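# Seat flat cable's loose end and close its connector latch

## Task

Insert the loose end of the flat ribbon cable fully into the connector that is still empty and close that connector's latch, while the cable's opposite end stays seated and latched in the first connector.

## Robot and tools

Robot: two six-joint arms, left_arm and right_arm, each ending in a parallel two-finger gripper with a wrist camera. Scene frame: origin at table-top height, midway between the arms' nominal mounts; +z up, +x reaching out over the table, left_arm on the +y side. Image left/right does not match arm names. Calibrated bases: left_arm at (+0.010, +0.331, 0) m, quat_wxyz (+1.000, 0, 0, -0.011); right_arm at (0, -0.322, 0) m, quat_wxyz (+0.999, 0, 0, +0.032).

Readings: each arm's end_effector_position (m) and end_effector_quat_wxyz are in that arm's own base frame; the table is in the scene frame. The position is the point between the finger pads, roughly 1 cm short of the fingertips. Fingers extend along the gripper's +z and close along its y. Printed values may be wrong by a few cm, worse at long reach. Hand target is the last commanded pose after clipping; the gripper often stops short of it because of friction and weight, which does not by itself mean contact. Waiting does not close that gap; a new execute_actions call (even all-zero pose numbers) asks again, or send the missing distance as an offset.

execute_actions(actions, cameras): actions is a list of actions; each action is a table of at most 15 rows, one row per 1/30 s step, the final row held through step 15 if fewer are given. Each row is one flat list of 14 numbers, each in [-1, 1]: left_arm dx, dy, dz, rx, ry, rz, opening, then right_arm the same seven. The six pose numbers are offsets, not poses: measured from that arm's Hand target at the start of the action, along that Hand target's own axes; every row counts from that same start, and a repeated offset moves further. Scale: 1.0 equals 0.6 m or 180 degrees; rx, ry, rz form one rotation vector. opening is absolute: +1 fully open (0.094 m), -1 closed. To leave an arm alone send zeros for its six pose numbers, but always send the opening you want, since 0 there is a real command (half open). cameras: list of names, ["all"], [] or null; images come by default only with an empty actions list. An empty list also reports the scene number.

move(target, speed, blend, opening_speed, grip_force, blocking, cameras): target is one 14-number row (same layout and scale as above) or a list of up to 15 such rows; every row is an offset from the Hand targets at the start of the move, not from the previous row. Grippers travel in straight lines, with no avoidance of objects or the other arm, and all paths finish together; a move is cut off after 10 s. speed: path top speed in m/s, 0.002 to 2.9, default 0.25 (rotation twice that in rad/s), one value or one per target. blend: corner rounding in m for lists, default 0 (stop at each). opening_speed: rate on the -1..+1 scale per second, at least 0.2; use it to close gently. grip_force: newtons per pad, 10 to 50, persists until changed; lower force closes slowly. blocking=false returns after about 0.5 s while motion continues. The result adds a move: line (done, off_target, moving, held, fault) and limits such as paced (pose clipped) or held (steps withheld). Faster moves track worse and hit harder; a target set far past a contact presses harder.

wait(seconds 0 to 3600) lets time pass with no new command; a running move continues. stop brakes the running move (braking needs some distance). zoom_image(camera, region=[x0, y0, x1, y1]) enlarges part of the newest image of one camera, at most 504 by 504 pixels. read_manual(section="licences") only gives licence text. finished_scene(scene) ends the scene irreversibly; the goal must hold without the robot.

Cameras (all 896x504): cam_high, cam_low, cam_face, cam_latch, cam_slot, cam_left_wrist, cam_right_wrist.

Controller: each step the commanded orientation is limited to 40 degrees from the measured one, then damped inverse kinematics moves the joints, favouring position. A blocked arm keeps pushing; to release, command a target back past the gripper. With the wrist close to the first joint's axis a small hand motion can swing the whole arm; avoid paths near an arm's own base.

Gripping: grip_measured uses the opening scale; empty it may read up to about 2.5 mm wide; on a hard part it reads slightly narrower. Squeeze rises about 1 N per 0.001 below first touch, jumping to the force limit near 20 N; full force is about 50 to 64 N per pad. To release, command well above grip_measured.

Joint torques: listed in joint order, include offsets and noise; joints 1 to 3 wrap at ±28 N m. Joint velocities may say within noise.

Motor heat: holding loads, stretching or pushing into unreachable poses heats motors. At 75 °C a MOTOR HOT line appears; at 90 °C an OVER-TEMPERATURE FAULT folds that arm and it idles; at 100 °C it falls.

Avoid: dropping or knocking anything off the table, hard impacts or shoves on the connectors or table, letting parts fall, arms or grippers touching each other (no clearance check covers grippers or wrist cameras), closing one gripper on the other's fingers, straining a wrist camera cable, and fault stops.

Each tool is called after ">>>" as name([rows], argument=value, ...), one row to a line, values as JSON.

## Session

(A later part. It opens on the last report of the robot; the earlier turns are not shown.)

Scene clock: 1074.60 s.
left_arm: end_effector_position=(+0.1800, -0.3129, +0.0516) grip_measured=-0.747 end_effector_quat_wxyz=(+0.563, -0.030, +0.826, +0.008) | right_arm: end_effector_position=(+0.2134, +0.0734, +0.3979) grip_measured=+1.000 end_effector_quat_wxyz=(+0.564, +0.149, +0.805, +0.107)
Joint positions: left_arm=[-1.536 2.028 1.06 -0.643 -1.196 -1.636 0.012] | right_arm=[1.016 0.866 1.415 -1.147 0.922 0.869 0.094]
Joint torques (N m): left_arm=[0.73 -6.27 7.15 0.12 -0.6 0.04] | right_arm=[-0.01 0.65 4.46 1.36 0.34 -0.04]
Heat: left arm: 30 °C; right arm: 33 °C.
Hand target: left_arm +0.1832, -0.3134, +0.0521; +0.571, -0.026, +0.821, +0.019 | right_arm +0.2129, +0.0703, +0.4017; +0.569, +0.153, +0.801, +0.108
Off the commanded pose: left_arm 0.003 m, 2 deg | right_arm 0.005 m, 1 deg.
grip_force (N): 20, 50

>>> execute_actions([
  [[0.00228,0.00055,0.00087,-0.00055,-0.00005,0.00149,-0.745,0,0,0,0,0,0,1]],
], cameras=["cam_slot", "cam_latch"])

>>> zoom_image(camera="cam_slot", region=[405, 260, 535, 360])

>>> zoom_image(camera="cam_latch", region=[330, 140, 380, 190])

Scene clock: 1077.47 s.
left_arm: end_effector_position=(+0.1800, -0.3129, +0.0516) grip_measured=-0.747 end_effector_quat_wxyz=(+0.563, -0.030, +0.826, +0.008) | right_arm: end_effector_position=(+0.2134, +0.0734, +0.3979) grip_measured=+1.000 end_effector_quat_wxyz=(+0.564, +0.149, +0.805, +0.107)
Joint positions: left_arm=[-1.536 2.028 1.06 -0.643 -1.196 -1.636 0.012] | right_arm=[1.016 0.866 1.415 -1.147 0.922 0.869 0.094]
Joint torques (N m): left_arm=[0.65 -6.16 7.08 0.1 -0.61 0] | right_arm=[0.01 0.65 4.48 1.36 0.33 -0.04]
Heat: left arm: 31 °C; right arm: 33 °C.
Hand target: left_arm +0.1832, -0.3131, +0.0506; +0.571, -0.024, +0.821, +0.021 | right_arm +0.2129, +0.0703, +0.4017; +0.569, +0.153, +0.801, +0.108
Off the commanded pose: left_arm 0.003 m, 2 deg | right_arm 0.005 m, 1 deg.
grip_force (N): 20, 50
Images, in order (width x height): cam_latch 896x504, cam_slot 896x504.

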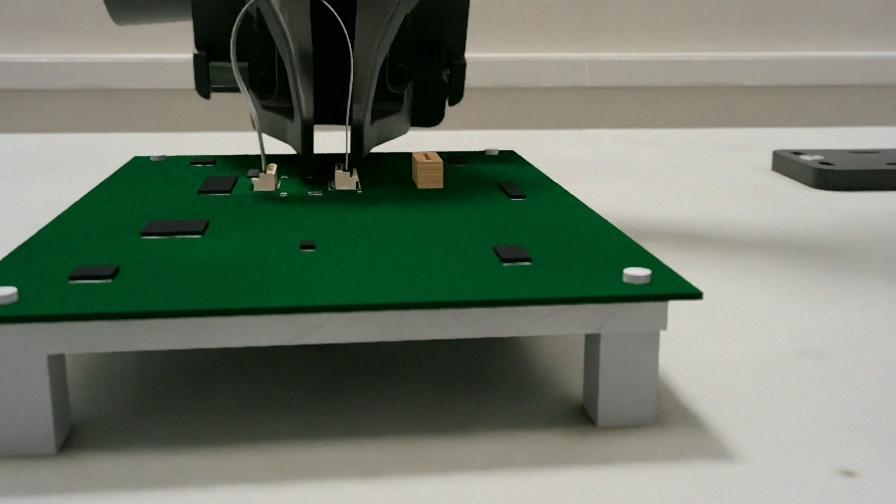

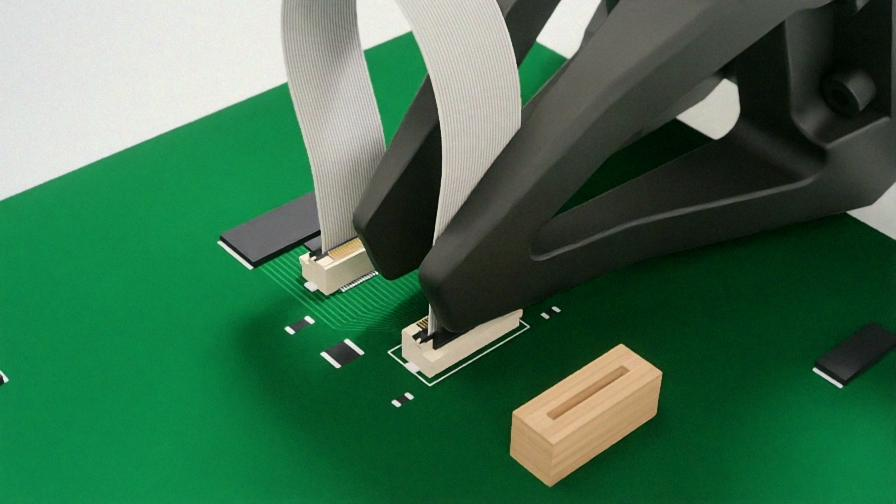

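Scaled by 3.877 from the camera's image (finer frame: 1280x720).

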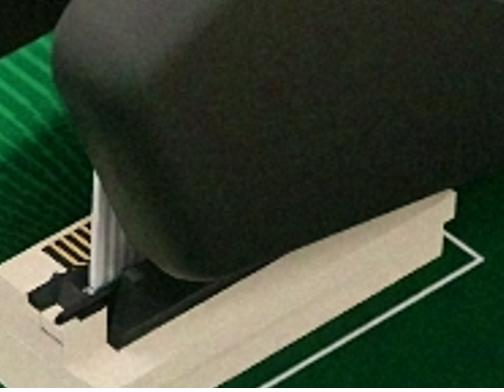

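Scaled by 10.080 from the camera's image (finer frame: 1280x720).

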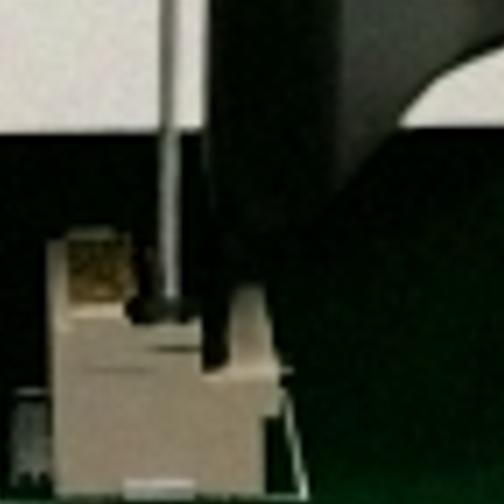

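>>> execute_actions([
  [[0.00134,0.00101,0.00056,-0.00066,-0.00006,0.00179,-0.745,0,0,0,0,0,0,1]],
], cameras=[])

Scene clock: 1079.30 s.
left_arm: end_effector_position=(+0.1800, -0.3124, +0.0503) grip_measured=-0.747 end_effector_quat_wxyz=(+0.564, -0.028, +0.826, +0.011) | right_arm: end_effector_position=(+0.2134, +0.0734, +0.3979) grip_measured=+1.000 end_effector_quat_wxyz=(+0.564, +0.149, +0.805, +0.107)
Joint positions: left_arm=[-1.536 2.033 1.06 -0.644 -1.197 -1.636 0.012] | right_arm=[1.016 0.866 1.415 -1.147 0.922 0.869 0.094]
Joint torques (N m): left_arm=[0.69 -6.23 7.05 0.1 -0.66 0.08] | right_arm=[-0.01 0.65 4.44 1.37 0.34 -0.04]
Heat: left arm: 31 °C; right arm: 33 °C.
Hand target: left_arm +0.1831, -0.3125, +0.0497; +0.571, -0.023, +0.821, +0.023 | right_arm +0.2129, +0.0703, +0.4017; +0.569, +0.153, +0.801, +0.108
Off the commanded pose: left_arm 0.003 m, 2 deg | right_arm 0.005 m, 1 deg.
grip_force (N): 20, 50

>>> wait(seconds=0, cameras=["cam_slot", "cam_latch", "cam_face"])

>>> zoom_image(camera="cam_slot", region=[395, 280, 475, 370])

>>> zoom_image(camera="cam_latch", region=[330, 140, 380, 190])

>>> zoom_image(camera="cam_face", region=[450, 190, 530, 250])

Scene clock: 1080.37 s.
left_arm: end_effector_position=(+0.1800, -0.3124, +0.0503) grip_measured=-0.747 end_effector_quat_wxyz=(+0.564, -0.028, +0.826, +0.011) | right_arm: end_effector_position=(+0.2134, +0.0734, +0.3979) grip_measured=+1.000 end_effector_quat_wxyz=(+0.564, +0.149, +0.805, +0.107)
Joint positions: left_arm=[-1.536 2.033 1.06 -0.644 -1.197 -1.636 0.012] | right_arm=[1.016 0.866 1.415 -1.147 0.922 0.869 0.094]
Joint torques (N m): left_arm=[0.68 -6.31 7.01 0.12 -0.6 0.05] | right_arm=[0.01 0.65 4.46 1.35 0.33 -0.04]
Heat: left arm: 31 °C; right arm: 33 °C.
Hand target: left_arm +0.1831, -0.3125, +0.0497; +0.571, -0.023, +0.821, +0.023 | right_arm +0.2129, +0.0703, +0.4017; +0.569, +0.153, +0.801, +0.108
Tool commands: left_gripper/opening=-0.745 right_gripper/opening=+1.0
Off the commanded pose: left_arm 0.003 m, 2 deg | right_arm 0.005 m, 1 deg.
grip_force (N): 20, 50
Images, in order (width x height): cam_face 896x504, cam_latch 896x504, cam_slot 896x504.

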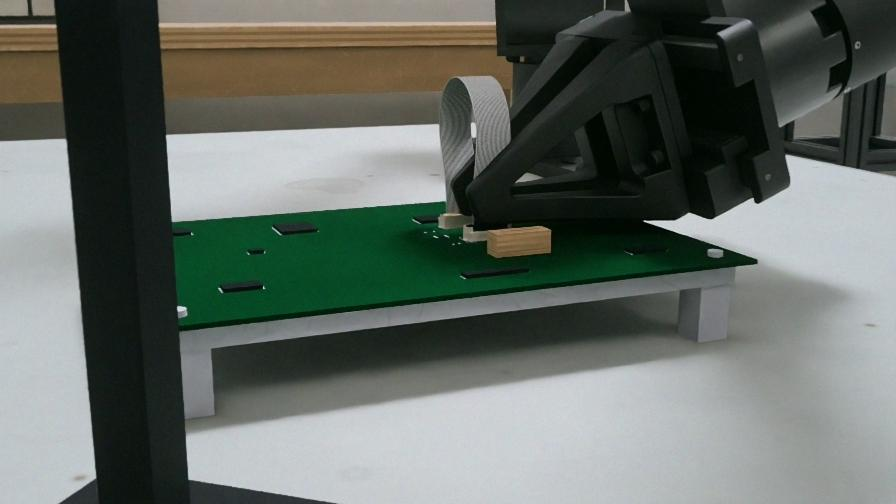

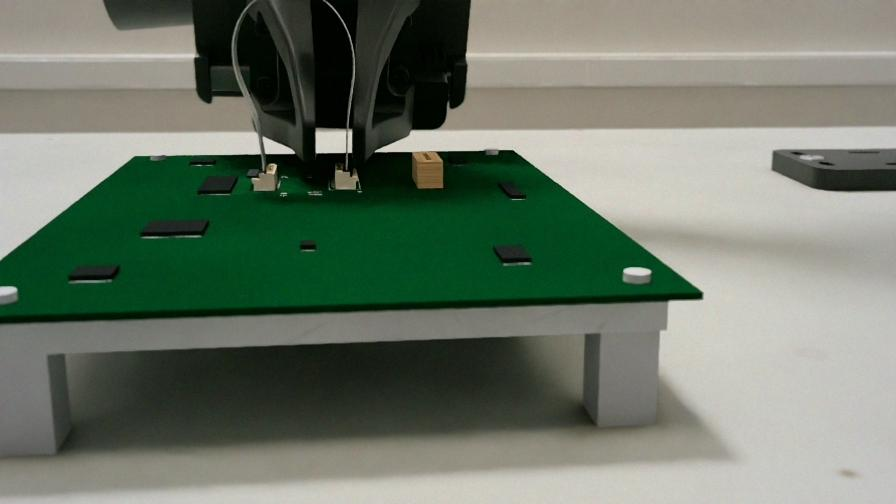

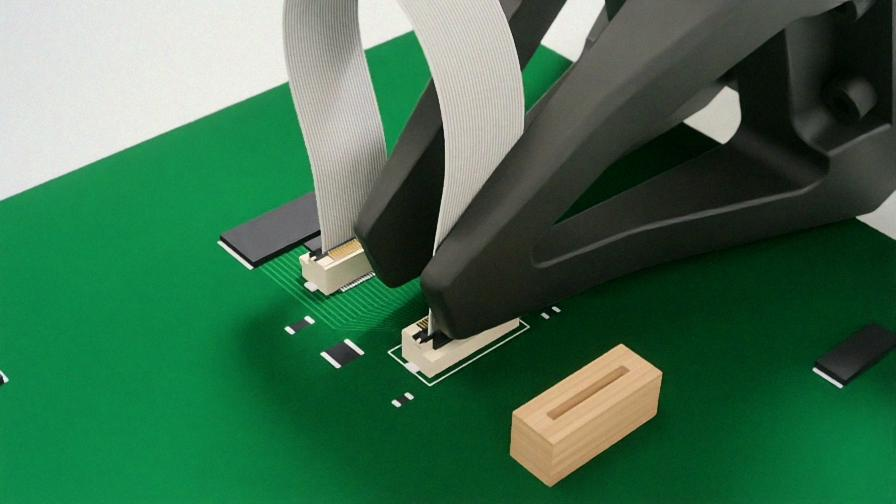

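Scaled by 5.600 from the camera's image (finer frame: 1280x720).

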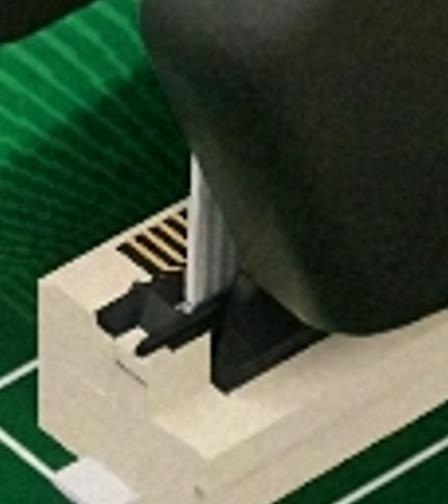

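Scaled by 10.080 from the camera's image (finer frame: 1280x720).

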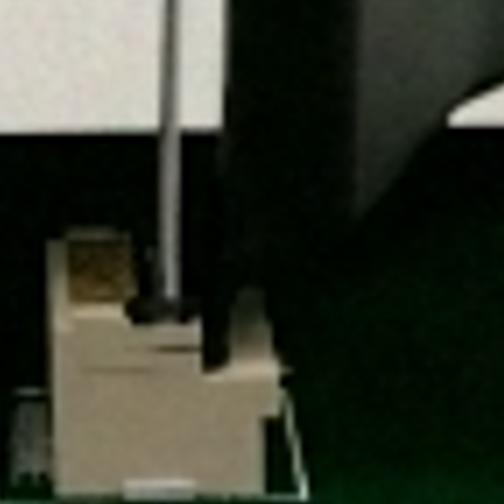

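Scaled by 6.300 from the camera's image (finer frame: 1280x720).

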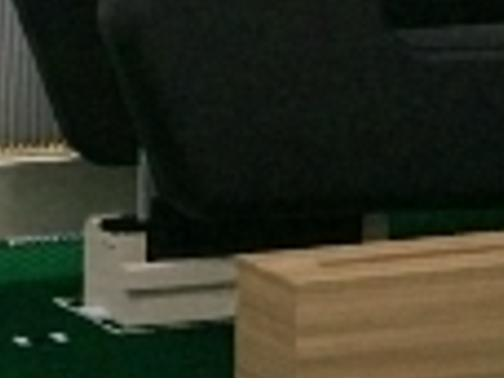

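>>> wait(seconds=0, cameras=["cam_left_wrist"])

>>> zoom_image(camera="cam_left_wrist", region=[400, 404, 600, 504])

Scene clock: 1094.67 s.
left_arm: end_effector_position=(+0.1800, -0.3124, +0.0503) grip_measured=-0.747 end_effector_quat_wxyz=(+0.564, -0.028, +0.826, +0.011) | right_arm: end_effector_position=(+0.2134, +0.0734, +0.3979) grip_measured=+1.000 end_effector_quat_wxyz=(+0.564, +0.149, +0.805, +0.107)
Joint positions: left_arm=[-1.536 2.033 1.06 -0.644 -1.197 -1.636 0.012] | right_arm=[1.016 0.866 1.415 -1.147 0.922 0.869 0.094]
Joint torques (N m): left_arm=[0.61 -6.34 6.86 0.1 -0.65 0.04] | right_arm=[-0.01 0.64 4.46 1.36 0.33 -0.04]
Heat: left arm: 30 °C; right arm: 33 °C.
Hand target: left_arm +0.1831, -0.3125, +0.0497; +0.571, -0.023, +0.821, +0.023 | right_arm +0.2129, +0.0703, +0.4017; +0.569, +0.153, +0.801, +0.108
Tool commands: left_gripper/opening=-0.745 right_gripper/opening=+1.0
Off the commanded pose: left_arm 0.003 m, 2 deg | right_arm 0.005 m, 1 deg.
grip_force (N): 20, 50

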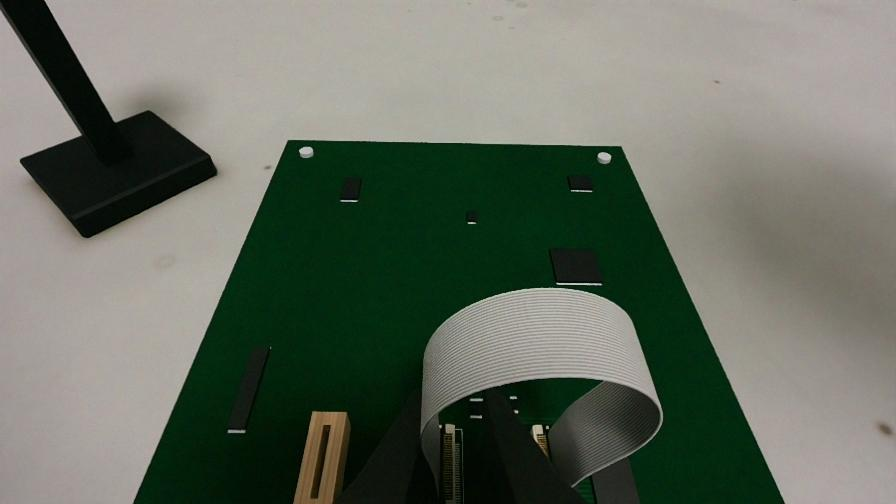

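Scaled by 2.520 from the camera's image (finer frame: 1280x720).

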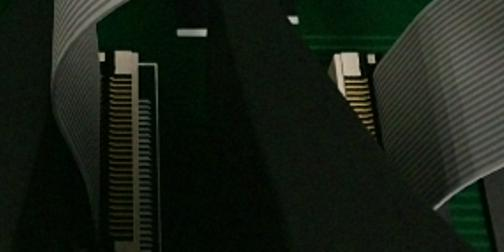

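>>> execute_actions([
  [[-0.0054,0,0,0,-0.00573,0,-0.745,0,0,0,0,0,0,1]],
], cameras=[])

>>> execute_actions([
  [[-0.0015,0,0,0,-0.00159,0,-0.745,0,0,0,0,0,0,1]],
], cameras=[])

Scene clock: 1099.83 s.
left_arm: end_effector_position=(+0.1804, -0.3122, +0.0512) grip_measured=-0.747 end_effector_quat_wxyz=(+0.566, -0.028, +0.824, +0.012) | right_arm: end_effector_position=(+0.2134, +0.0734, +0.3979) grip_measured=+1.000 end_effector_quat_wxyz=(+0.564, +0.149, +0.805, +0.107)
Joint positions: left_arm=[-1.536 2.033 1.06 -0.646 -1.202 -1.636 0.012] | right_arm=[1.016 0.866 1.415 -1.147 0.922 0.869 0.094]
Joint torques (N m): left_arm=[0.64 -6.12 6.91 0.06 -0.73 0.02] | right_arm=[0.01 0.65 4.45 1.36 0.34 -0.03]
Heat: left arm: 30 °C; right arm: 33 °C.
Hand target: left_arm +0.1843, -0.3124, +0.0527; +0.578, -0.023, +0.815, +0.023 | right_arm +0.2129, +0.0703, +0.4017; +0.569, +0.153, +0.801, +0.108
Off the commanded pose: left_arm 0.004 m, 2 deg | right_arm 0.005 m, 1 deg.
grip_force (N): 20, 50

Scene clock: 1100.53 s.
left_arm: end_effector_position=(+0.1807, -0.3121, +0.0520) grip_measured=-0.747 end_effector_quat_wxyz=(+0.568, -0.027, +0.823, +0.012) | right_arm: end_effector_position=(+0.2134, +0.0734, +0.3979) grip_measured=+1.000 end_effector_quat_wxyz=(+0.564, +0.149, +0.805, +0.107)
Joint positions: left_arm=[-1.536 2.033 1.06 -0.647 -1.207 -1.636 0.012] | right_arm=[1.016 0.866 1.415 -1.147 0.922 0.869 0.094]
Joint torques (N m): left_arm=[0.61 -6.22 7.06 0.1 -0.71 0.01] | right_arm=[0.01 0.65 4.46 1.35 0.33 -0.03]
Heat: left arm: 30 °C; right arm: 33 °C.
Hand target: left_arm +0.1846, -0.3124, +0.0536; +0.580, -0.023, +0.814, +0.023 | right_arm +0.2129, +0.0703, +0.4017; +0.569, +0.153, +0.801, +0.108
Off the commanded pose: left_arm 0.004 m, 2 deg | right_arm 0.005 m, 1 deg.
grip_force (N): 20, 50

>>> execute_actions([
  [[0.000125,-0.003375,-0.000175,0.00165,0.000125,-0.004475,-0.745,0,0,0,0,0,0,1]],
  [[0.000125,-0.003375,-0.000175,0.00165,0.000125,-0.004475,-0.745,0,0,0,0,0,0,1]],
  [[0.0001,-0.0027,-0.00014,0.00132,0.0001,-0.00358,-0.745,0,0,0,0,0,0,1]],
], cameras=["cam_latch", "cam_slot"])

>>> zoom_image(camera="cam_latch", region=[330, 140, 380, 190])

>>> zoom_image(camera="cam_slot", region=[395, 280, 475, 370])

Scene clock: 1103.90 s.
left_arm: end_effector_position=(+0.1808, -0.3134, +0.0521) grip_measured=-0.747 end_effector_quat_wxyz=(+0.568, -0.030, +0.822, +0.008) | right_arm: end_effector_position=(+0.2134, +0.0734, +0.3979) grip_measured=+1.000 end_effector_quat_wxyz=(+0.564, +0.149, +0.805, +0.107)
Joint positions: left_arm=[-1.536 2.033 1.06 -0.637 -1.208 -1.636 0.012] | right_arm=[1.016 0.866 1.415 -1.147 0.922 0.869 0.094]
Joint torques (N m): left_arm=[0.65 -6.08 7.31 0.35 -0.72 0] | right_arm=[-0.01 0.66 4.46 1.36 0.33 -0.03]
Heat: left arm: 30 °C; right arm: 33 °C.
Hand target: left_arm +0.1846, -0.3181, +0.0535; +0.580, -0.034, +0.814, +0.006 | right_arm +0.2129, +0.0703, +0.4017; +0.569, +0.153, +0.801, +0.108
Off the commanded pose: left_arm 0.006 m, 2 deg | right_arm 0.005 m, 1 deg.
grip_force (N): 20, 50

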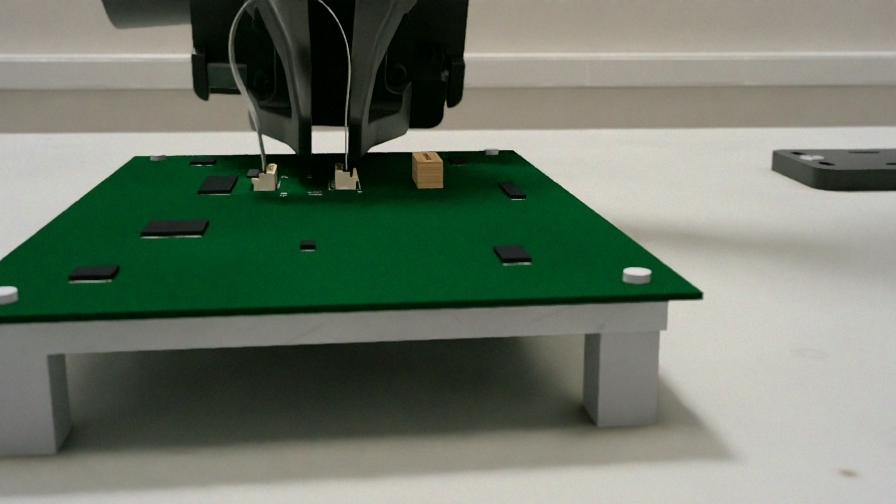

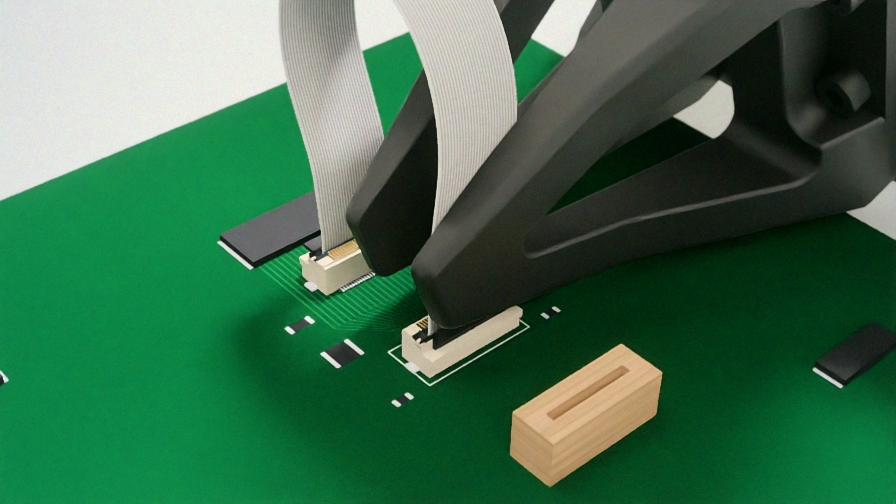

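Scaled by 10.080 from the camera's image (finer frame: 1280x720).

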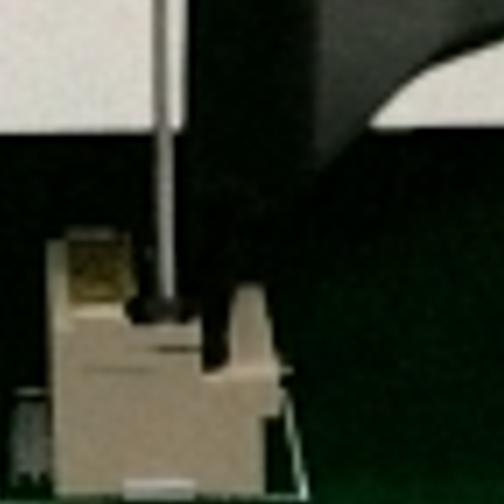

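Scaled by 5.600 from the camera's image (finer frame: 1280x720).

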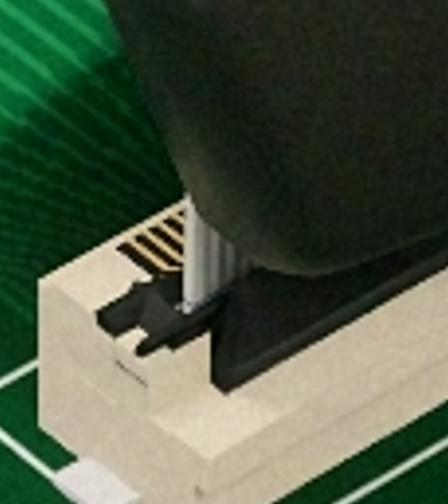

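>>> execute_actions([
  [[0.0045,0,0,0,0.00477,0,-0.745,0,0,0,0,0,0,1]],
  [[0.0015,0,0,0,0.00159,0,-0.745,0,0,0,0,0,0,1]],
], cameras=[])

Scene clock: 1106.53 s.
left_arm: end_effector_position=(+0.1806, -0.3138, +0.0517) grip_measured=-0.747 end_effector_quat_wxyz=(+0.567, -0.031, +0.823, +0.007) | right_arm: end_effector_position=(+0.2134, +0.0734, +0.3979) grip_measured=+1.000 end_effector_quat_wxyz=(+0.564, +0.149, +0.805, +0.107)
Joint positions: left_arm=[-1.536 2.033 1.06 -0.634 -1.206 -1.636 0.012] | right_arm=[1.016 0.866 1.415 -1.147 0.922 0.869 0.094]
Joint torques (N m): left_arm=[0.69 -6.08 7.23 0.34 -0.57 0.03] | right_arm=[0.01 0.65 4.45 1.36 0.33 -0.04]
Heat: left arm: 30 °C; right arm: 33 °C.
Hand target: left_arm +0.1834, -0.3183, +0.0501; +0.572, -0.034, +0.820, +0.006 | right_arm +0.2129, +0.0703, +0.4017; +0.569, +0.153, +0.801, +0.108
Off the commanded pose: left_arm 0.005 m, 1 deg | right_arm 0.005 m, 1 deg.
grip_force (N): 20, 50

>>> execute_actions([
  [[0.0015,0,0,0,0.00159,0,-0.745,0,0,0,0,0,0,1]],
], cameras=["cam_slot"])

>>> zoom_image(camera="cam_slot", region=[395, 280, 475, 370])

Scene clock: 1108.23 s.
left_arm: end_effector_position=(+0.1806, -0.3138, +0.0515) grip_measured=-0.747 end_effector_quat_wxyz=(+0.567, -0.031, +0.823, +0.007) | right_arm: end_effector_position=(+0.2134, +0.0734, +0.3979) grip_measured=+1.000 end_effector_quat_wxyz=(+0.564, +0.149, +0.805, +0.107)
Joint positions: left_arm=[-1.536 2.033 1.06 -0.634 -1.205 -1.636 0.012] | right_arm=[1.016 0.866 1.415 -1.147 0.922 0.869 0.094]
Joint torques (N m): left_arm=[0.83 -6.12 7.16 0.31 -0.51 0.01] | right_arm=[0.01 0.65 4.46 1.36 0.33 -0.03]
Heat: left arm: 30 °C; right arm: 33 °C.
Hand target: left_arm +0.1831, -0.3183, +0.0492; +0.570, -0.034, +0.821, +0.006 | right_arm +0.2129, +0.0703, +0.4017; +0.569, +0.153, +0.801, +0.108
Off the commanded pose: left_arm 0.006 m, 1 deg | right_arm 0.005 m, 1 deg.
grip_force (N): 20, 50

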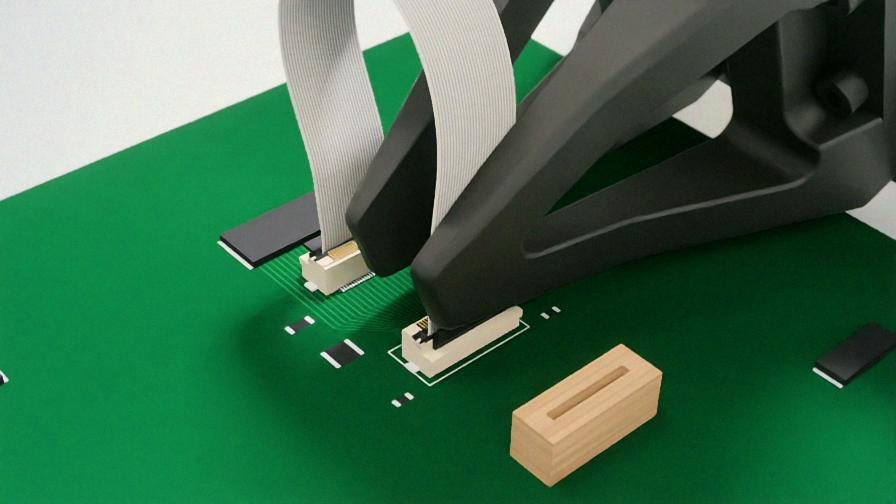

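Scaled by 5.600 from the camera's image (finer frame: 1280x720).

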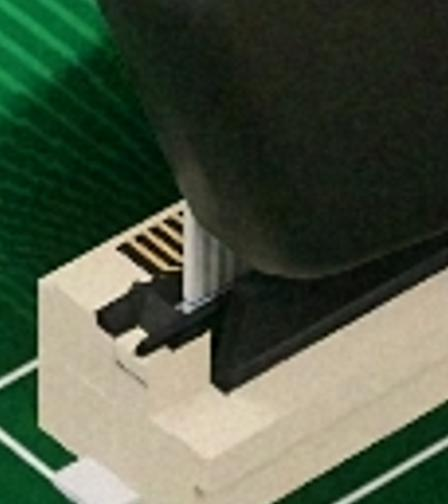

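>>> execute_actions([
  [[-0.000125,0.003375,0.000175,-0.00165,-0.000125,0.004475,-0.745,0,0,0,0,0,0,1]],
  [[-0.000125,0.003375,0.000175,-0.00165,-0.000125,0.004475,-0.745,0,0,0,0,0,0,1]],
], cameras=[])

Scene clock: 1113.27 s.
left_arm: end_effector_position=(+0.1806, -0.3138, +0.0515) grip_measured=-0.747 end_effector_quat_wxyz=(+0.567, -0.031, +0.823, +0.007) | right_arm: end_effector_position=(+0.2134, +0.0734, +0.3979) grip_measured=+1.000 end_effector_quat_wxyz=(+0.564, +0.149, +0.805, +0.107)
Joint positions: left_arm=[-1.536 2.033 1.06 -0.634 -1.205 -1.636 0.012] | right_arm=[1.016 0.866 1.415 -1.147 0.922 0.869 0.094]
Joint torques (N m): left_arm=[0.59 -6.15 6.84 0.16 -0.57 0.04] | right_arm=[-0.01 0.66 4.45 1.36 0.33 -0.04]
Heat: left arm: 30 °C; right arm: 33 °C.
Hand target: left_arm +0.1831, -0.3143, +0.0492; +0.570, -0.026, +0.821, +0.018 | right_arm +0.2129, +0.0703, +0.4017; +0.569, +0.153, +0.801, +0.108
Off the commanded pose: left_arm 0.003 m, 2 deg | right_arm 0.005 m, 1 deg.
grip_force (N): 20, 50

>>> execute_actions([
  [[0.00086,0.00113,0.00006,-0.00055,0.00091,0.00149,-0.745,0,0,0,0,0,0,1]],
], cameras=[])

>>> execute_actions([
  [[0.00086,0.00113,0.00006,-0.00055,0.00091,0.00149,-0.745,0,0,0,0,0,0,1]],
], cameras=["cam_slot", "cam_latch"])

>>> zoom_image(camera="cam_slot", region=[395, 280, 475, 370])

>>> zoom_image(camera="cam_latch", region=[330, 140, 380, 190])

Scene clock: 1115.30 s.
left_arm: end_effector_position=(+0.1806, -0.3138, +0.0515) grip_measured=-0.747 end_effector_quat_wxyz=(+0.567, -0.031, +0.823, +0.007) | right_arm: end_effector_position=(+0.2134, +0.0734, +0.3979) grip_measured=+1.000 end_effector_quat_wxyz=(+0.564, +0.149, +0.805, +0.107)
Joint positions: left_arm=[-1.536 2.033 1.06 -0.634 -1.205 -1.636 0.012] | right_arm=[1.016 0.866 1.415 -1.147 0.922 0.869 0.094]
Joint torques (N m): left_arm=[0.77 -6.24 6.87 0.1 -0.5 0.1] | right_arm=[-0.02 0.66 4.45 1.36 0.34 -0.04]
Heat: left arm: 30 °C; right arm: 33 °C.
Hand target: left_arm +0.1829, -0.3136, +0.0488; +0.569, -0.024, +0.822, +0.020 | right_arm +0.2129, +0.0703, +0.4017; +0.569, +0.153, +0.801, +0.108
Off the commanded pose: left_arm 0.004 m, 2 deg | right_arm 0.005 m, 1 deg.
grip_force (N): 20, 50

Scene clock: 1116.00 s.
left_arm: end_effector_position=(+0.1801, -0.3130, +0.0504) grip_measured=-0.747 end_effector_quat_wxyz=(+0.564, -0.029, +0.825, +0.009) | right_arm: end_effector_position=(+0.2134, +0.0734, +0.3979) grip_measured=+1.000 end_effector_quat_wxyz=(+0.564, +0.149, +0.805, +0.107)
Joint positions: left_arm=[-1.536 2.033 1.06 -0.64 -1.198 -1.636 0.012] | right_arm=[1.016 0.866 1.415 -1.147 0.922 0.869 0.094]
Joint torques (N m): left_arm=[0.68 -6.16 6.89 0.11 -0.58 0.1] | right_arm=[0.01 0.66 4.45 1.36 0.33 -0.04]
Heat: left arm: 30 °C; right arm: 33 °C.
Hand target: left_arm +0.1827, -0.3129, +0.0483; +0.567, -0.023, +0.823, +0.022 | right_arm +0.2129, +0.0703, +0.4017; +0.569, +0.153, +0.801, +0.108
Off the commanded pose: left_arm 0.003 m, 2 deg | right_arm 0.005 m, 1 deg.
grip_force (N): 20, 50
Images, in order (width x height): cam_latch 896x504, cam_slot 896x504.

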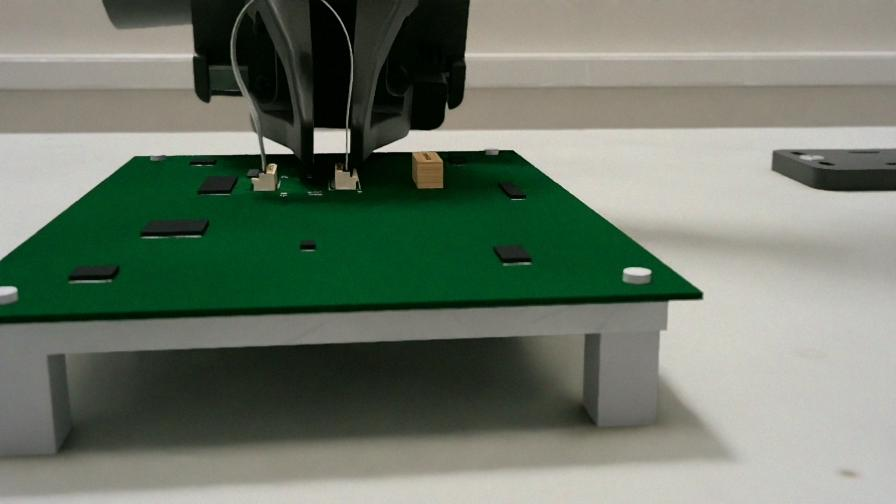

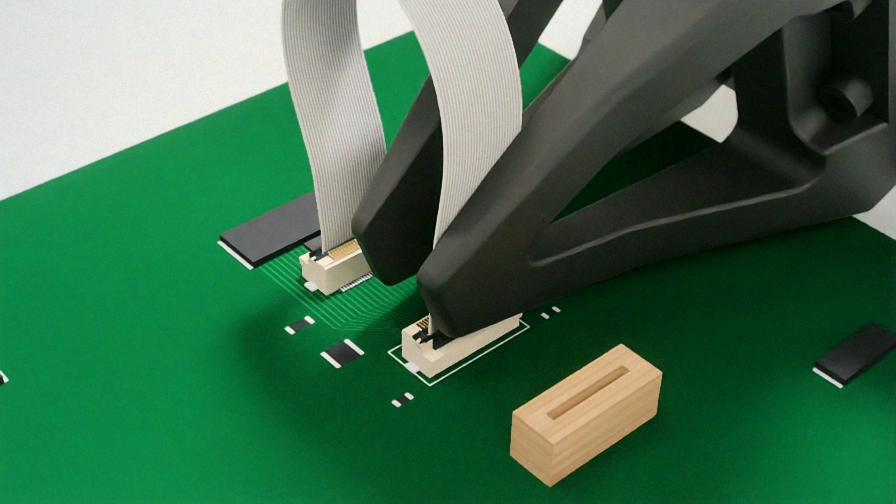

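Scaled by 5.600 from the camera's image (finer frame: 1280x720).

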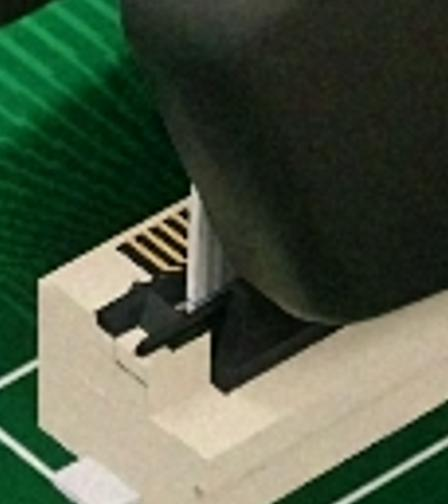

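Scaled by 10.080 from the camera's image (finer frame: 1280x720).

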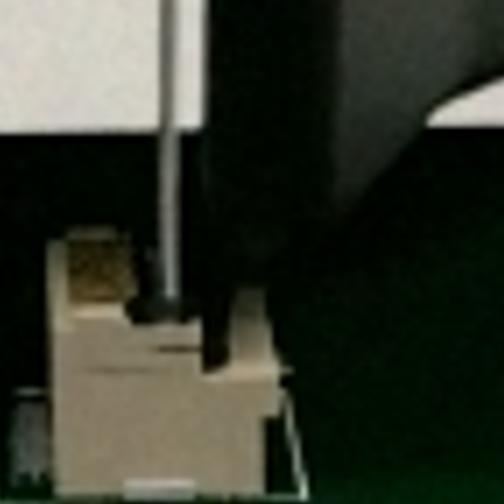

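>>> execute_actions([
  [[0.0012,0,0,0,0.00127,0,-0.745,0,0,0,0,0,0,1]],
], cameras=["cam_slot"])

>>> zoom_image(camera="cam_slot", region=[395, 280, 475, 370])

Scene clock: 1119.07 s.
left_arm: end_effector_position=(+0.1801, -0.3130, +0.0504) grip_measured=-0.747 end_effector_quat_wxyz=(+0.564, -0.029, +0.825, +0.009) | right_arm: end_effector_position=(+0.2134, +0.0734, +0.3979) grip_measured=+1.000 end_effector_quat_wxyz=(+0.564, +0.149, +0.805, +0.107)
Joint positions: left_arm=[-1.536 2.033 1.06 -0.64 -1.198 -1.635 0.012] | right_arm=[1.016 0.866 1.415 -1.147 0.922 0.869 0.094]
Joint torques (N m): left_arm=[0.7 -6.02 6.82 0.12 -0.51 0.05] | right_arm=[0.01 0.65 4.44 1.36 0.33 -0.03]
Heat: left arm: 30 °C; right arm: 33 °C.
Hand target: left_arm +0.1824, -0.3129, +0.0476; +0.566, -0.023, +0.824, +0.022 | right_arm +0.2129, +0.0703, +0.4017; +0.569, +0.153, +0.801, +0.108
Off the commanded pose: left_arm 0.004 m, 2 deg | right_arm 0.005 m, 1 deg.
grip_force (N): 20, 50

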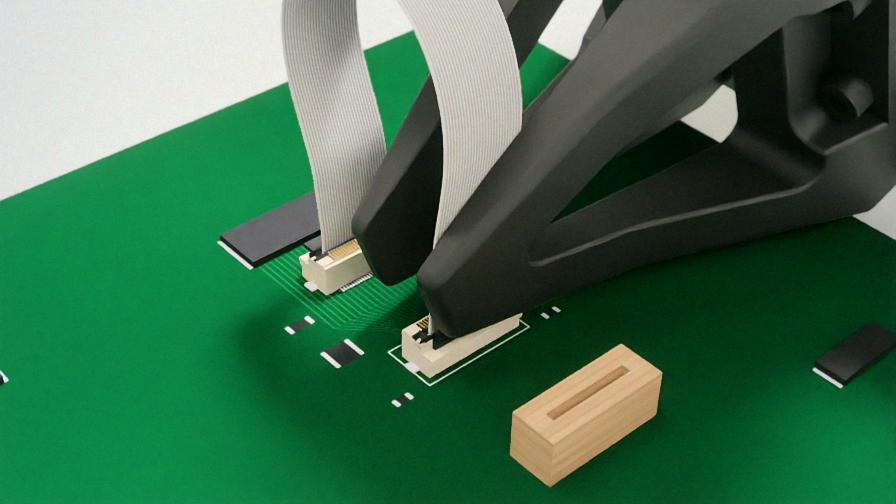

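Scaled by 5.600 from the camera's image (finer frame: 1280x720).

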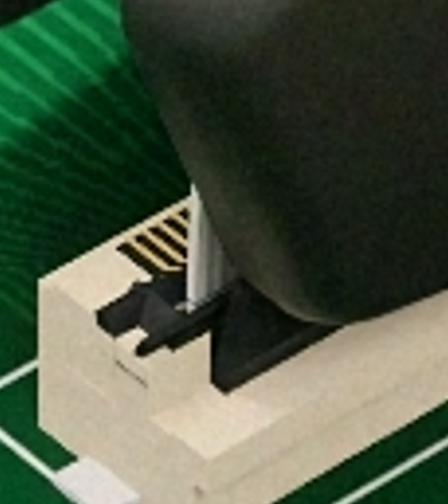

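>>> wait(seconds=0, cameras=["cam_face"])

>>> zoom_image(camera="cam_face", region=[455, 195, 515, 245])

Scene clock: 1123.27 s.
left_arm: end_effector_position=(+0.1801, -0.3130, +0.0504) grip_measured=-0.747 end_effector_quat_wxyz=(+0.564, -0.029, +0.825, +0.009) | right_arm: end_effector_position=(+0.2134, +0.0734, +0.3979) grip_measured=+1.000 end_effector_quat_wxyz=(+0.564, +0.149, +0.805, +0.107)
Joint positions: left_arm=[-1.536 2.033 1.06 -0.64 -1.198 -1.635 0.012] | right_arm=[1.016 0.866 1.415 -1.147 0.922 0.869 0.094]
Joint torques (N m): left_arm=[0.72 -6.24 6.76 0.13 -0.53 0.09] | right_arm=[0.01 0.66 4.46 1.36 0.33 -0.04]
Heat: left arm: 30 °C; right arm: 33 °C.
Hand target: left_arm +0.1824, -0.3129, +0.0476; +0.566, -0.023, +0.824, +0.022 | right_arm +0.2129, +0.0703, +0.4017; +0.569, +0.153, +0.801, +0.108
Tool commands: left_gripper/opening=-0.745 right_gripper/opening=+1.0
Off the commanded pose: left_arm 0.004 m, 2 deg | right_arm 0.005 m, 1 deg.
grip_force (N): 20, 50

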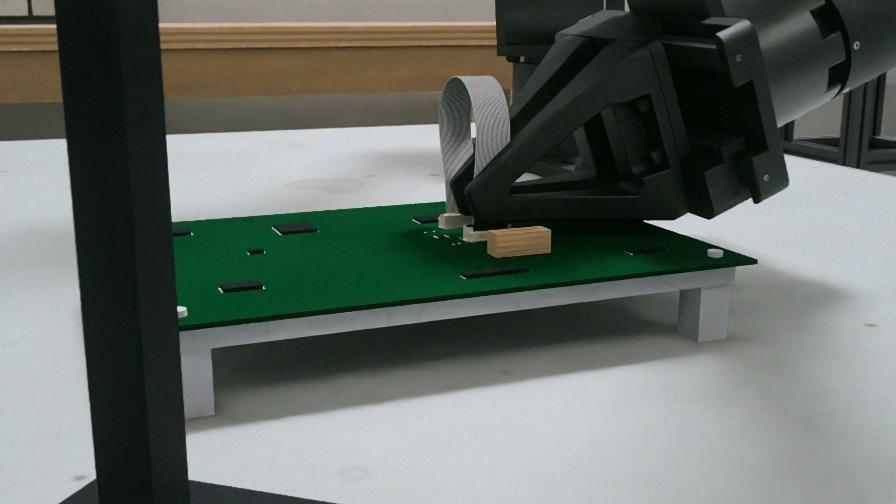

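Scaled by 8.400 from the camera's image (finer frame: 1280x720).

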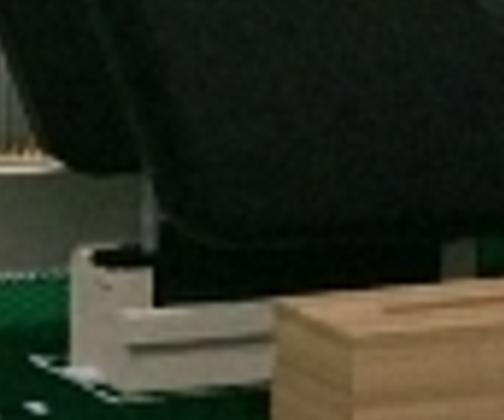

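>>> wait(seconds=0, cameras=["cam_slot", "cam_latch"])

>>> zoom_image(camera="cam_slot", region=[415, 310, 465, 360])

>>> zoom_image(camera="cam_latch", region=[340, 150, 370, 180])

Scene clock: 1143.97 s.
left_arm: end_effector_position=(+0.1801, -0.3130, +0.0504) grip_measured=-0.747 end_effector_quat_wxyz=(+0.564, -0.029, +0.825, +0.009) | right_arm: end_effector_position=(+0.2134, +0.0734, +0.3979) grip_measured=+1.000 end_effector_quat_wxyz=(+0.564, +0.149, +0.805, +0.107)
Joint positions: left_arm=[-1.536 2.033 1.06 -0.64 -1.198 -1.635 0.012] | right_arm=[1.016 0.866 1.415 -1.147 0.922 0.869 0.094]
Joint torques (N m): left_arm=[0.62 -6.17 6.86 0.13 -0.51 0.09] | right_arm=[-0.01 0.65 4.45 1.36 0.33 -0.03]
Heat: left arm: 30 °C; right arm: 33 °C.
Hand target: left_arm +0.1824, -0.3129, +0.0476; +0.566, -0.023, +0.824, +0.022 | right_arm +0.2129, +0.0703, +0.4017; +0.569, +0.153, +0.801, +0.108
Tool commands: left_gripper/opening=-0.745 right_gripper/opening=+1.0
Off the commanded pose: left_arm 0.004 m, 2 deg | right_arm 0.005 m, 1 deg.
grip_force (N): 20, 50
Images, in order (width x height): cam_latch 896x504, cam_slot 896x504.

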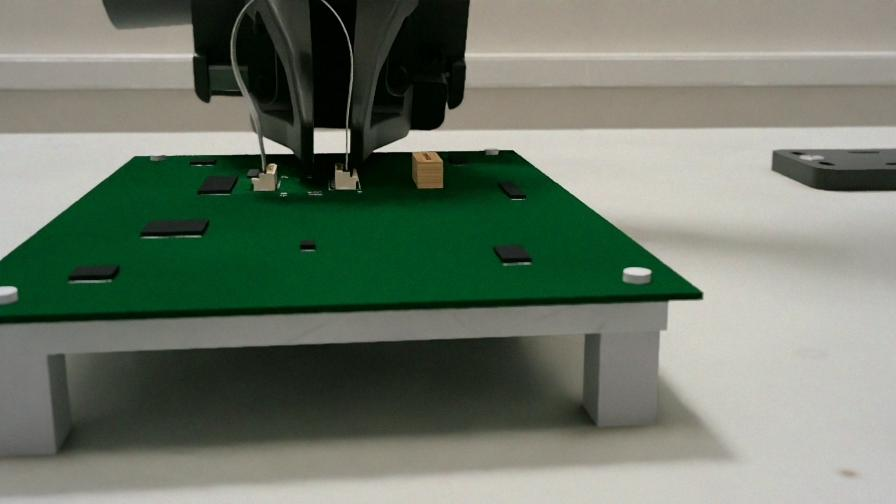

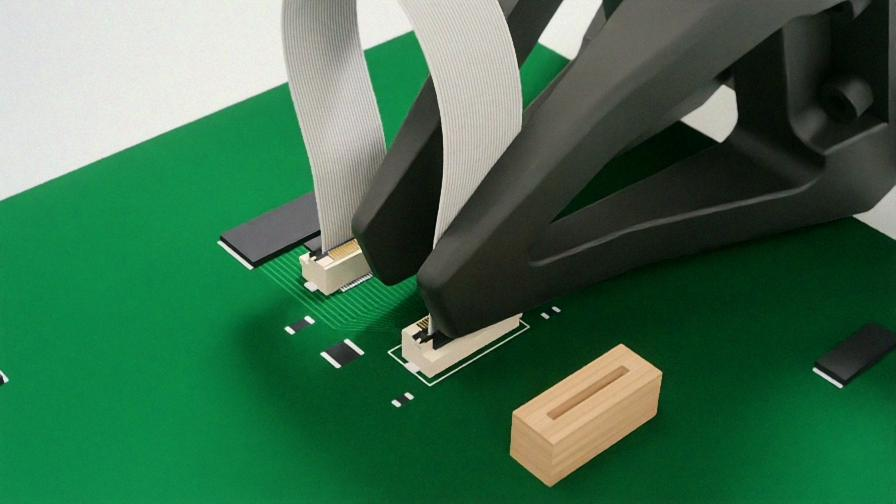

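Scaled by 10.080 from the camera's image (finer frame: 1280x720).

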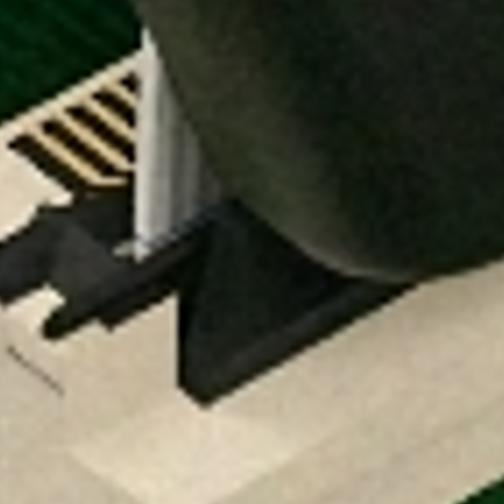

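Scaled by 16.800 from the camera's image (finer frame: 1280x720).

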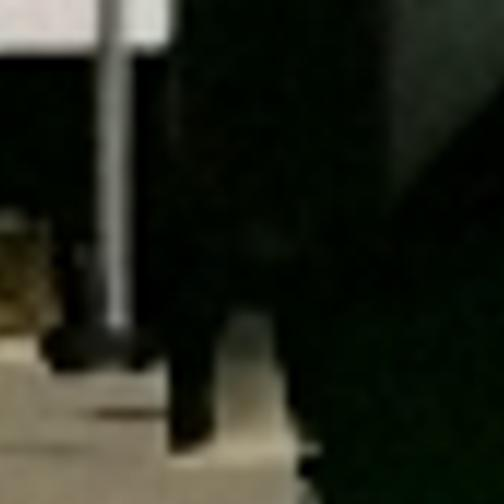

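>>> execute_actions([
  [[-0.01368,-0.00327,-0.00522,0.00327,0.00027,-0.00894,-0.745,0,0,0,0,0,0,1]],
  [[-0.01368,-0.00327,-0.00522,0.00327,0.00027,-0.00894,-0.745,0,0,0,0,0,0,1]],
], cameras=[])

>>> execute_actions([
  [[-0.00228,-0.00055,-0.00087,0.00055,0.00005,-0.00149,-0.745,0,0,0,0,0,0,1]],
  [[-0.00228,-0.00055,-0.00087,0.00055,0.00005,-0.00149,-0.745,0,0,0,0,0,0,1]],
], cameras=[])

Scene clock: 1166.33 s.
left_arm: end_effector_position=(+0.1801, -0.3130, +0.0504) grip_measured=-0.747 end_effector_quat_wxyz=(+0.564, -0.029, +0.825, +0.009) | right_arm: end_effector_position=(+0.2134, +0.0734, +0.3979) grip_measured=+1.000 end_effector_quat_wxyz=(+0.564, +0.149, +0.805, +0.107)
Joint positions: left_arm=[-1.536 2.033 1.06 -0.64 -1.198 -1.635 0.012] | right_arm=[1.016 0.866 1.415 -1.147 0.922 0.869 0.094]
Joint torques (N m): left_arm=[0.72 -10.18 7.01 0.09 -0.53 0.07] | right_arm=[0.01 0.68 4.46 1.36 0.34 -0.04]
Heat: left arm: 30 °C; right arm: 33 °C.
Hand target: left_arm +0.1827, -0.3168, +0.0651; +0.566, -0.040, +0.824, -0.002 | right_arm +0.2129, +0.0703, +0.4017; +0.569, +0.153, +0.801, +0.108
Off the commanded pose: left_arm 0.015 m, 2 deg | right_arm 0.005 m, 1 deg.
grip_force (N): 20, 50

Scene clock: 1167.53 s.
left_arm: end_effector_position=(+0.1794, -0.3134, +0.0506) grip_measured=-0.747 end_effector_quat_wxyz=(+0.559, -0.031, +0.828, +0.007) | right_arm: end_effector_position=(+0.2134, +0.0734, +0.3979) grip_measured=+1.000 end_effector_quat_wxyz=(+0.564, +0.149, +0.805, +0.107)
Joint positions: left_arm=[-1.536 2.026 1.06 -0.64 -1.187 -1.635 0.012] | right_arm=[1.016 0.866 1.415 -1.147 0.922 0.869 0.094]
Joint torques (N m): left_arm=[0.83 -10.5 7.02 0.12 -0.6 0.07] | right_arm=[0.01 0.66 4.48 1.36 0.34 -0.03]
Heat: left arm: 30 °C; right arm: 33 °C.
Hand target: left_arm +0.1828, -0.3173, +0.0681; +0.565, -0.043, +0.824, -0.006 | right_arm +0.2129, +0.0703, +0.4017; +0.569, +0.153, +0.801, +0.108
Off the commanded pose: left_arm 0.018 m, 2 deg | right_arm 0.005 m, 1 deg.
grip_force (N): 20, 50

>>> execute_actions(actions=[], cameras=["cam_slot"])

Scene clock: 1173.90 s.
left_arm: end_effector_position=(+0.1794, -0.3134, +0.0506) grip_measured=-0.747 end_effector_quat_wxyz=(+0.559, -0.031, +0.828, +0.007) | right_arm: end_effector_position=(+0.2134, +0.0734, +0.3979) grip_measured=+1.000 end_effector_quat_wxyz=(+0.564, +0.149, +0.805, +0.107)
Joint positions: left_arm=[-1.536 2.026 1.06 -0.64 -1.187 -1.635 0.012] | right_arm=[1.016 0.866 1.415 -1.147 0.922 0.869 0.094]
Joint velocities: within noise
Joint torques (N m): left_arm=[0.9 -10.59 7.05 0.11 -0.6 0.03] | right_arm=[0.01 0.66 4.46 1.36 0.33 -0.03]
Heat: left arm: 31 °C; right arm: 33 °C.
Hand target: left_arm +0.1828, -0.3173, +0.0681; +0.565, -0.043, +0.824, -0.006 | right_arm +0.2129, +0.0703, +0.4017; +0.569, +0.153, +0.801, +0.108
Tool commands: left_gripper/opening=-0.745 right_gripper/opening=+1.0
Off the commanded pose: left_arm 0.018 m, 2 deg | right_arm 0.005 m, 1 deg.
grip_force (N): 20, 50
Images, in order (width x height): cam_slot 896x504.

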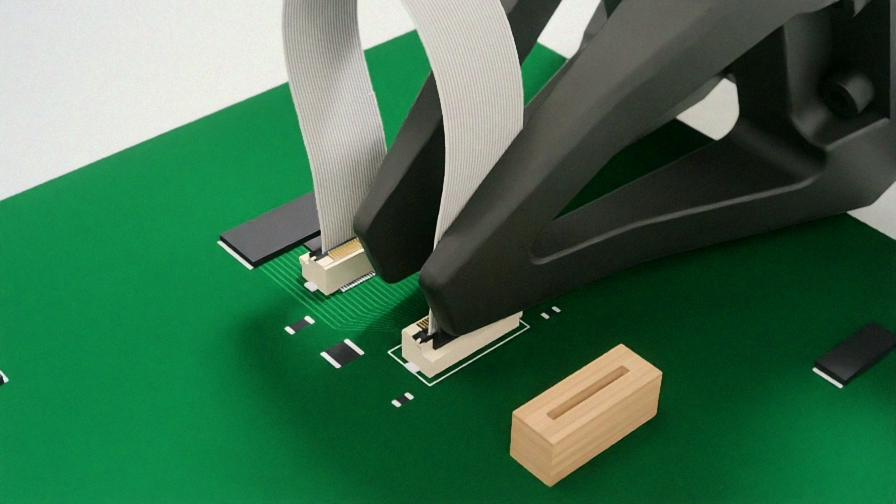

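>>> zoom_image(camera="cam_slot", region=[395, 300, 475, 380])

>>> zoom_image(camera="cam_slot", region=[465, 270, 535, 350])

Scaled by 6.300 from the camera's image (finer frame: 1280x720).

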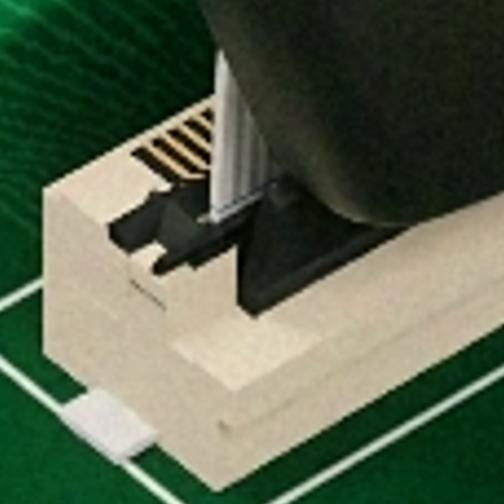

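Scaled by 6.300 from the camera's image (finer frame: 1280x720).

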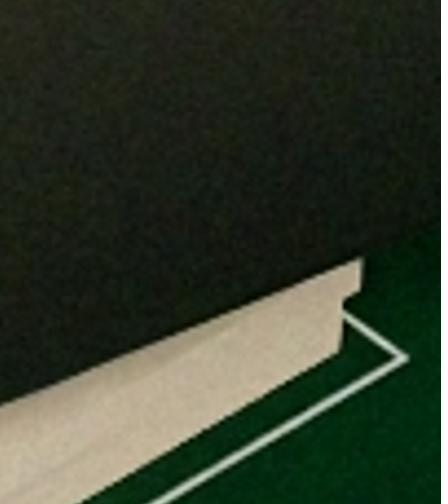

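>>> zoom_image(camera="cam_slot", region=[408, 316, 468, 356])

Scaled by 8.400 from the camera's image (finer frame: 1280x720).

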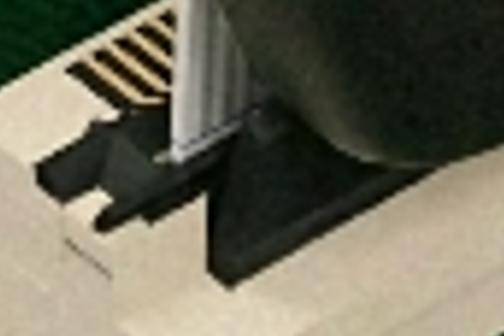

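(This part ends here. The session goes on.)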